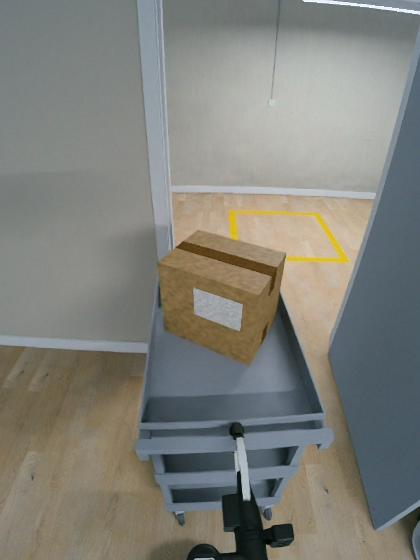

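Emit:
move --r2 '{"base":{"strafe_m":0.08,"translate_m":0.1}}' --blocking false

Emit:
wait --seconds 1.5

Emit:
move --r2 '{"base":{"strafe_m":-0.04,"translate_m":0.3}}' --blocking false

Emit:
wait --seconds 2.5 --cameras '["r2_head_camera"]'

Scene clock: 1120.83 s.
move: r2 moving
r1: as last shown
r1.base_tilt: forward=-1.7 right=+1.3
r1.lidar_m: 1.09 0.45 0.25 0.32 0.90 4.12 - 2.48 1.72 1.58 1.61 1.19
r1.motor_effort: lift_m=+24(25) arm_m=+4(4) wheel_0=+14(14) wheel_1=+8(8) wheel_2=-3(4)
r1.servo_current: wrist_yaw_rad=104(111) wrist_pitch_rad=39(46) wrist_roll_rad=46(59) gripper_m=65(72)
r1.contact_limits: translate_m 0.8
r1.wrist_depth_mm: - - 160 231 220 208 200 / - - 160 232 221 211 200 / - - 161 234 222 211 201 / - - 254 230 224 211 202 / - - 257 234 224 211 203 / - - 177 174 224 211 202 / - 159 176 178 154 208 203
r2.base_odometry: x=-1.186 y=-2.820 heading=-2.060
r2.turned_by_wheels: -0.001
r2.turned_by_imu: -0.001
r2.base_tilt: forward=-0.7 right=+0.1
r2.lidar_m: 0.40 0.41 2.12 2.07 2.21 3.18 - 3.59 2.74 0.86 0.81 0.43
r2.base_status: translate_m moving; strafe_m moving
r2.joint_positions: lift_m=+0.680 arm_m=+0.000 wrist_yaw_rad=-0.004 wrist_pitch_rad=+0.002 wrist_roll_rad=+1.570 gripper_m=-0.029
r2.joint_status: not commanded
r2.measured_speeds: translate_m=+0.102 strafe_m=+0.081 rotate_rad=+0.005 lift_m=+0.000 arm_m=+0.000 wrist_yaw_rad=-0.008 wrist_pitch_rad=+0.000 wrist_roll_rad=+0.000
r2.motor_effort: lift_m=+19(19) arm_m=+4(4) wheel_0=-10(10) wheel_1=+10(11) wheel_2=-15(15)
r2.servo_current: wrist_yaw_rad=46(52) wrist_pitch_rad=39(46) wrist_roll_rad=52(52) gripper_m=78(78)
r2.hand_pose: x=+0.4589 y=-0.0887 z=+0.8575 quat_wxyz=(+0.707, +0.707, -0.001, -0.002) (m; r2's base frame)
r2.wrist_depth_mm: - - - 171 230 1708 1205 / - - - 172 231 1618 - / - - 559 172 231 831 - / - - 473 172 232 831 - / - - 508 172 231 820 - / - - 186 172 179 - - / - - - - 233 - -
pictures: none

Scene clock: 1122.00 s.
earlier move: r2 done
r1.base_odometry: x=-1.667 y=+0.949 heading=-0.228
r1.turned_by_wheels: +0.000
r1.turned_by_imu: +0.000
r1.base_tilt: forward=-1.6 right=+1.2
r1.lidar_m: 1.11 0.46 0.25 0.34 0.95 4.15 - 2.52 1.69 1.58 1.61 1.16
r1.base_status: not commanded
r1.joint_positions: lift_m=+0.860 arm_m=+0.000 wrist_yaw_rad=+1.856 wrist_pitch_rad=+0.004 wrist_roll_rad=-0.001 gripper_m=-0.035
r1.joint_status: not commanded
r1.measured_speeds: all 0
r1.motor_effort: lift_m=+24(25) arm_m=+4(4) wheel_0=+14(14) wheel_1=+8(8) wheel_2=-3(4)
r1.servo_current: wrist_yaw_rad=104(130) wrist_pitch_rad=46(52) wrist_roll_rad=46(72) gripper_m=65(72)
r1.contact_limits: translate_m 0.8
r1.hand_pose: x=+0.1737 y=+0.3013 z=+1.0367 quat_wxyz=(+0.600, -0.002, +0.001, +0.800) (m; r1's base frame)
r1.wrist_depth_mm: - - 160 231 221 208 199 / - - 165 231 222 210 200 / - - 256 233 222 209 200 / - - 254 232 224 211 202 / - - 256 234 224 210 202 / - - 177 174 223 212 202 / - 158 180 178 154 208 203
r2.base_odometry: x=-1.168 y=-2.913 heading=-2.060
r2.turned_by_wheels: +0.000
r2.turned_by_imu: +0.000
r2.base_tilt: forward=-0.7 right=+0.1
r2.lidar_m: 0.42 0.44 1.99 1.99 2.15 3.05 - 3.67 2.81 0.94 0.84 0.43
r2.base_status: done
r2.joint_positions: lift_m=+0.680 arm_m=+0.000 wrist_yaw_rad=-0.004 wrist_pitch_rad=+0.002 wrist_roll_rad=+1.570 gripper_m=-0.029
r2.joint_status: not commanded
r2.measured_speeds: all 0
r2.motor_effort: lift_m=+19(19) arm_m=+4(4) wheel_0=-5(11) wheel_1=+2(11) wheel_2=-6(16)
r2.servo_current: wrist_yaw_rad=39(59) wrist_pitch_rad=33(46) wrist_roll_rad=33(59) gripper_m=78(85)
r2.hand_pose: x=+0.4589 y=-0.0887 z=+0.8575 quat_wxyz=(+0.707, +0.707, -0.001, -0.002) (m; r2's base frame)
r2.wrist_depth_mm: - - - 158 215 1708 1182 / - - - 160 217 768 - / - - 477 163 222 - - / - - 469 166 226 - - / - - 539 170 230 - - / - - 186 172 179 - - / - - - - - - 504
wait: 1.17 of 1.5 s (r2 has come to rest)
pictures: none

Scene clock: 1122.50 s.
move: r2 moving
r1: as last shown
r1.base_tilt: forward=-1.7 right=+1.2
r1.lidar_m: 1.10 0.43 0.27 0.32 0.96 4.13 - 2.48 1.71 1.57 1.61 1.16
r1.motor_effort: lift_m=+24(25) arm_m=+4(4) wheel_0=+14(14) wheel_1=+8(8) wheel_2=-4(4)
r1.servo_current: wrist_yaw_rad=117(117) wrist_pitch_rad=46(46) wrist_roll_rad=33(65) gripper_m=72(72)
r1.contact_limits: translate_m 0.8
r1.wrist_depth_mm: - - 160 230 220 208 200 / - - 165 232 221 211 201 / - - 255 232 223 209 201 / - - 255 232 224 211 201 / - - 255 235 224 211 202 / - - 177 174 223 211 203 / - 159 180 178 154 208 204
r2.base_odometry: x=-1.187 y=-2.938 heading=-2.059
r2.turned_by_wheels: +0.000
r2.turned_by_imu: +0.001
r2.base_tilt: forward=-0.7 right=+0.0
r2.lidar_m: 0.41 0.43 1.95 2.00 2.15 3.09 - 3.64 2.78 0.85 0.84 0.42
r2.base_status: translate_m moving; strafe_m moving
r2.joint_positions: lift_m=+0.680 arm_m=+0.000 wrist_yaw_rad=-0.002 wrist_pitch_rad=+0.002 wrist_roll_rad=+1.570 gripper_m=-0.029
r2.joint_status: not commanded
r2.measured_speeds: translate_m=+0.122 strafe_m=-0.016 rotate_rad=+0.003 lift_m=+0.000 arm_m=+0.000 wrist_yaw_rad=+0.022 wrist_pitch_rad=+0.000 wrist_roll_rad=+0.000
r2.motor_effort: lift_m=+19(19) arm_m=+4(4) wheel_0=+10(11) wheel_1=+6(8) wheel_2=-15(17)
r2.servo_current: wrist_yaw_rad=59(59) wrist_pitch_rad=33(46) wrist_roll_rad=59(59) gripper_m=78(85)
r2.hand_pose: x=+0.4591 y=-0.0880 z=+0.8575 quat_wxyz=(+0.707, +0.707, +0.000, -0.001) (m; r2's base frame)
r2.wrist_depth_mm: - - - 155 211 1661 1160 / - - 603 158 216 768 - / - - 469 161 220 - - / - - 473 163 224 - - / - - 539 167 229 - - / - - 186 172 179 - - / - - - - - - 500
pictures: none

Scene clock: 1124.77 s.
earlier move: r2 done
r1.base_odometry: x=-1.667 y=+0.949 heading=-0.228
r1.turned_by_wheels: +0.000
r1.turned_by_imu: +0.000
r1.base_tilt: forward=-1.6 right=+1.3
r1.lidar_m: 1.08 0.45 0.26 0.30 3.18 4.15 - 2.50 1.68 1.58 1.62 1.18
r1.base_status: not commanded
r1.joint_positions: lift_m=+0.860 arm_m=+0.000 wrist_yaw_rad=+1.856 wrist_pitch_rad=+0.004 wrist_roll_rad=-0.001 gripper_m=-0.035
r1.joint_status: not commanded
r1.measured_speeds: all 0
r1.motor_effort: lift_m=+24(25) arm_m=+4(4) wheel_0=+14(14) wheel_1=+8(8) wheel_2=-3(4)
r1.servo_current: wrist_yaw_rad=104(124) wrist_pitch_rad=46(52) wrist_roll_rad=39(65) gripper_m=78(78)
r1.contact_limits: translate_m 0.8
r1.hand_pose: x=+0.1737 y=+0.3013 z=+1.0367 quat_wxyz=(+0.600, -0.002, +0.001, +0.800) (m; r1's base frame)
r1.wrist_depth_mm: - - 163 229 222 208 200 / - - 165 232 222 210 200 / - - 257 233 223 209 201 / - - 254 232 224 211 202 / - - 256 234 224 211 202 / - - 178 174 224 211 204 / - 159 179 178 154 208 202
r2.base_odometry: x=-1.345 y=-3.159 heading=-2.060
r2.turned_by_wheels: -0.001
r2.turned_by_imu: -0.168
r2.base_tilt: forward=-0.7 right=+0.1
r2.lidar_m: 0.32 0.44 1.25 2.05 2.13 2.70 - 4.30 2.86 0.71 0.73 0.44
r2.base_status: done
r2.joint_positions: lift_m=+0.680 arm_m=+0.000 wrist_yaw_rad=-0.011 wrist_pitch_rad=+0.002 wrist_roll_rad=+1.570 gripper_m=-0.029
r2.joint_status: not commanded
r2.measured_speeds: all 0
r2.motor_effort: lift_m=+18(19) arm_m=+4(6) wheel_0=+2(22) wheel_1=+0(9) wheel_2=-7(28)
r2.servo_current: wrist_yaw_rad=72(189) wrist_pitch_rad=33(52) wrist_roll_rad=52(59) gripper_m=65(85)
r2.hand_pose: x=+0.4582 y=-0.0907 z=+0.8575 quat_wxyz=(+0.707, +0.707, -0.003, -0.005) (m; r2's base frame)
r2.wrist_depth_mm: - - - 306 338 342 342 / - - - 293 309 1661 455 / - - - 271 283 1708 504 / - - - 253 258 798 - / - - 477 185 242 842 - / - - 185 171 179 - - / - - 488 - 216 - -
wait: 2.27 of 2.5 s (r2 has come to rest)
pictures: r2_head_camera
Images, in order (width x height): r2_head_camera 420x560.

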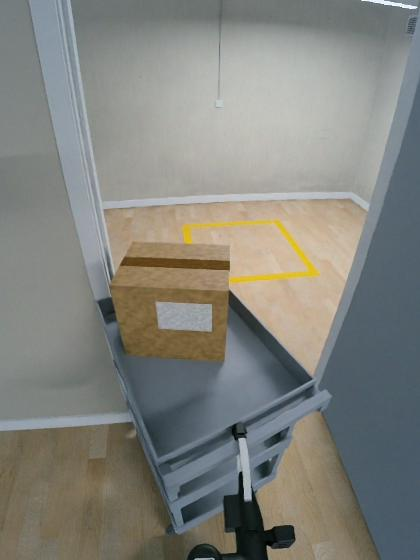

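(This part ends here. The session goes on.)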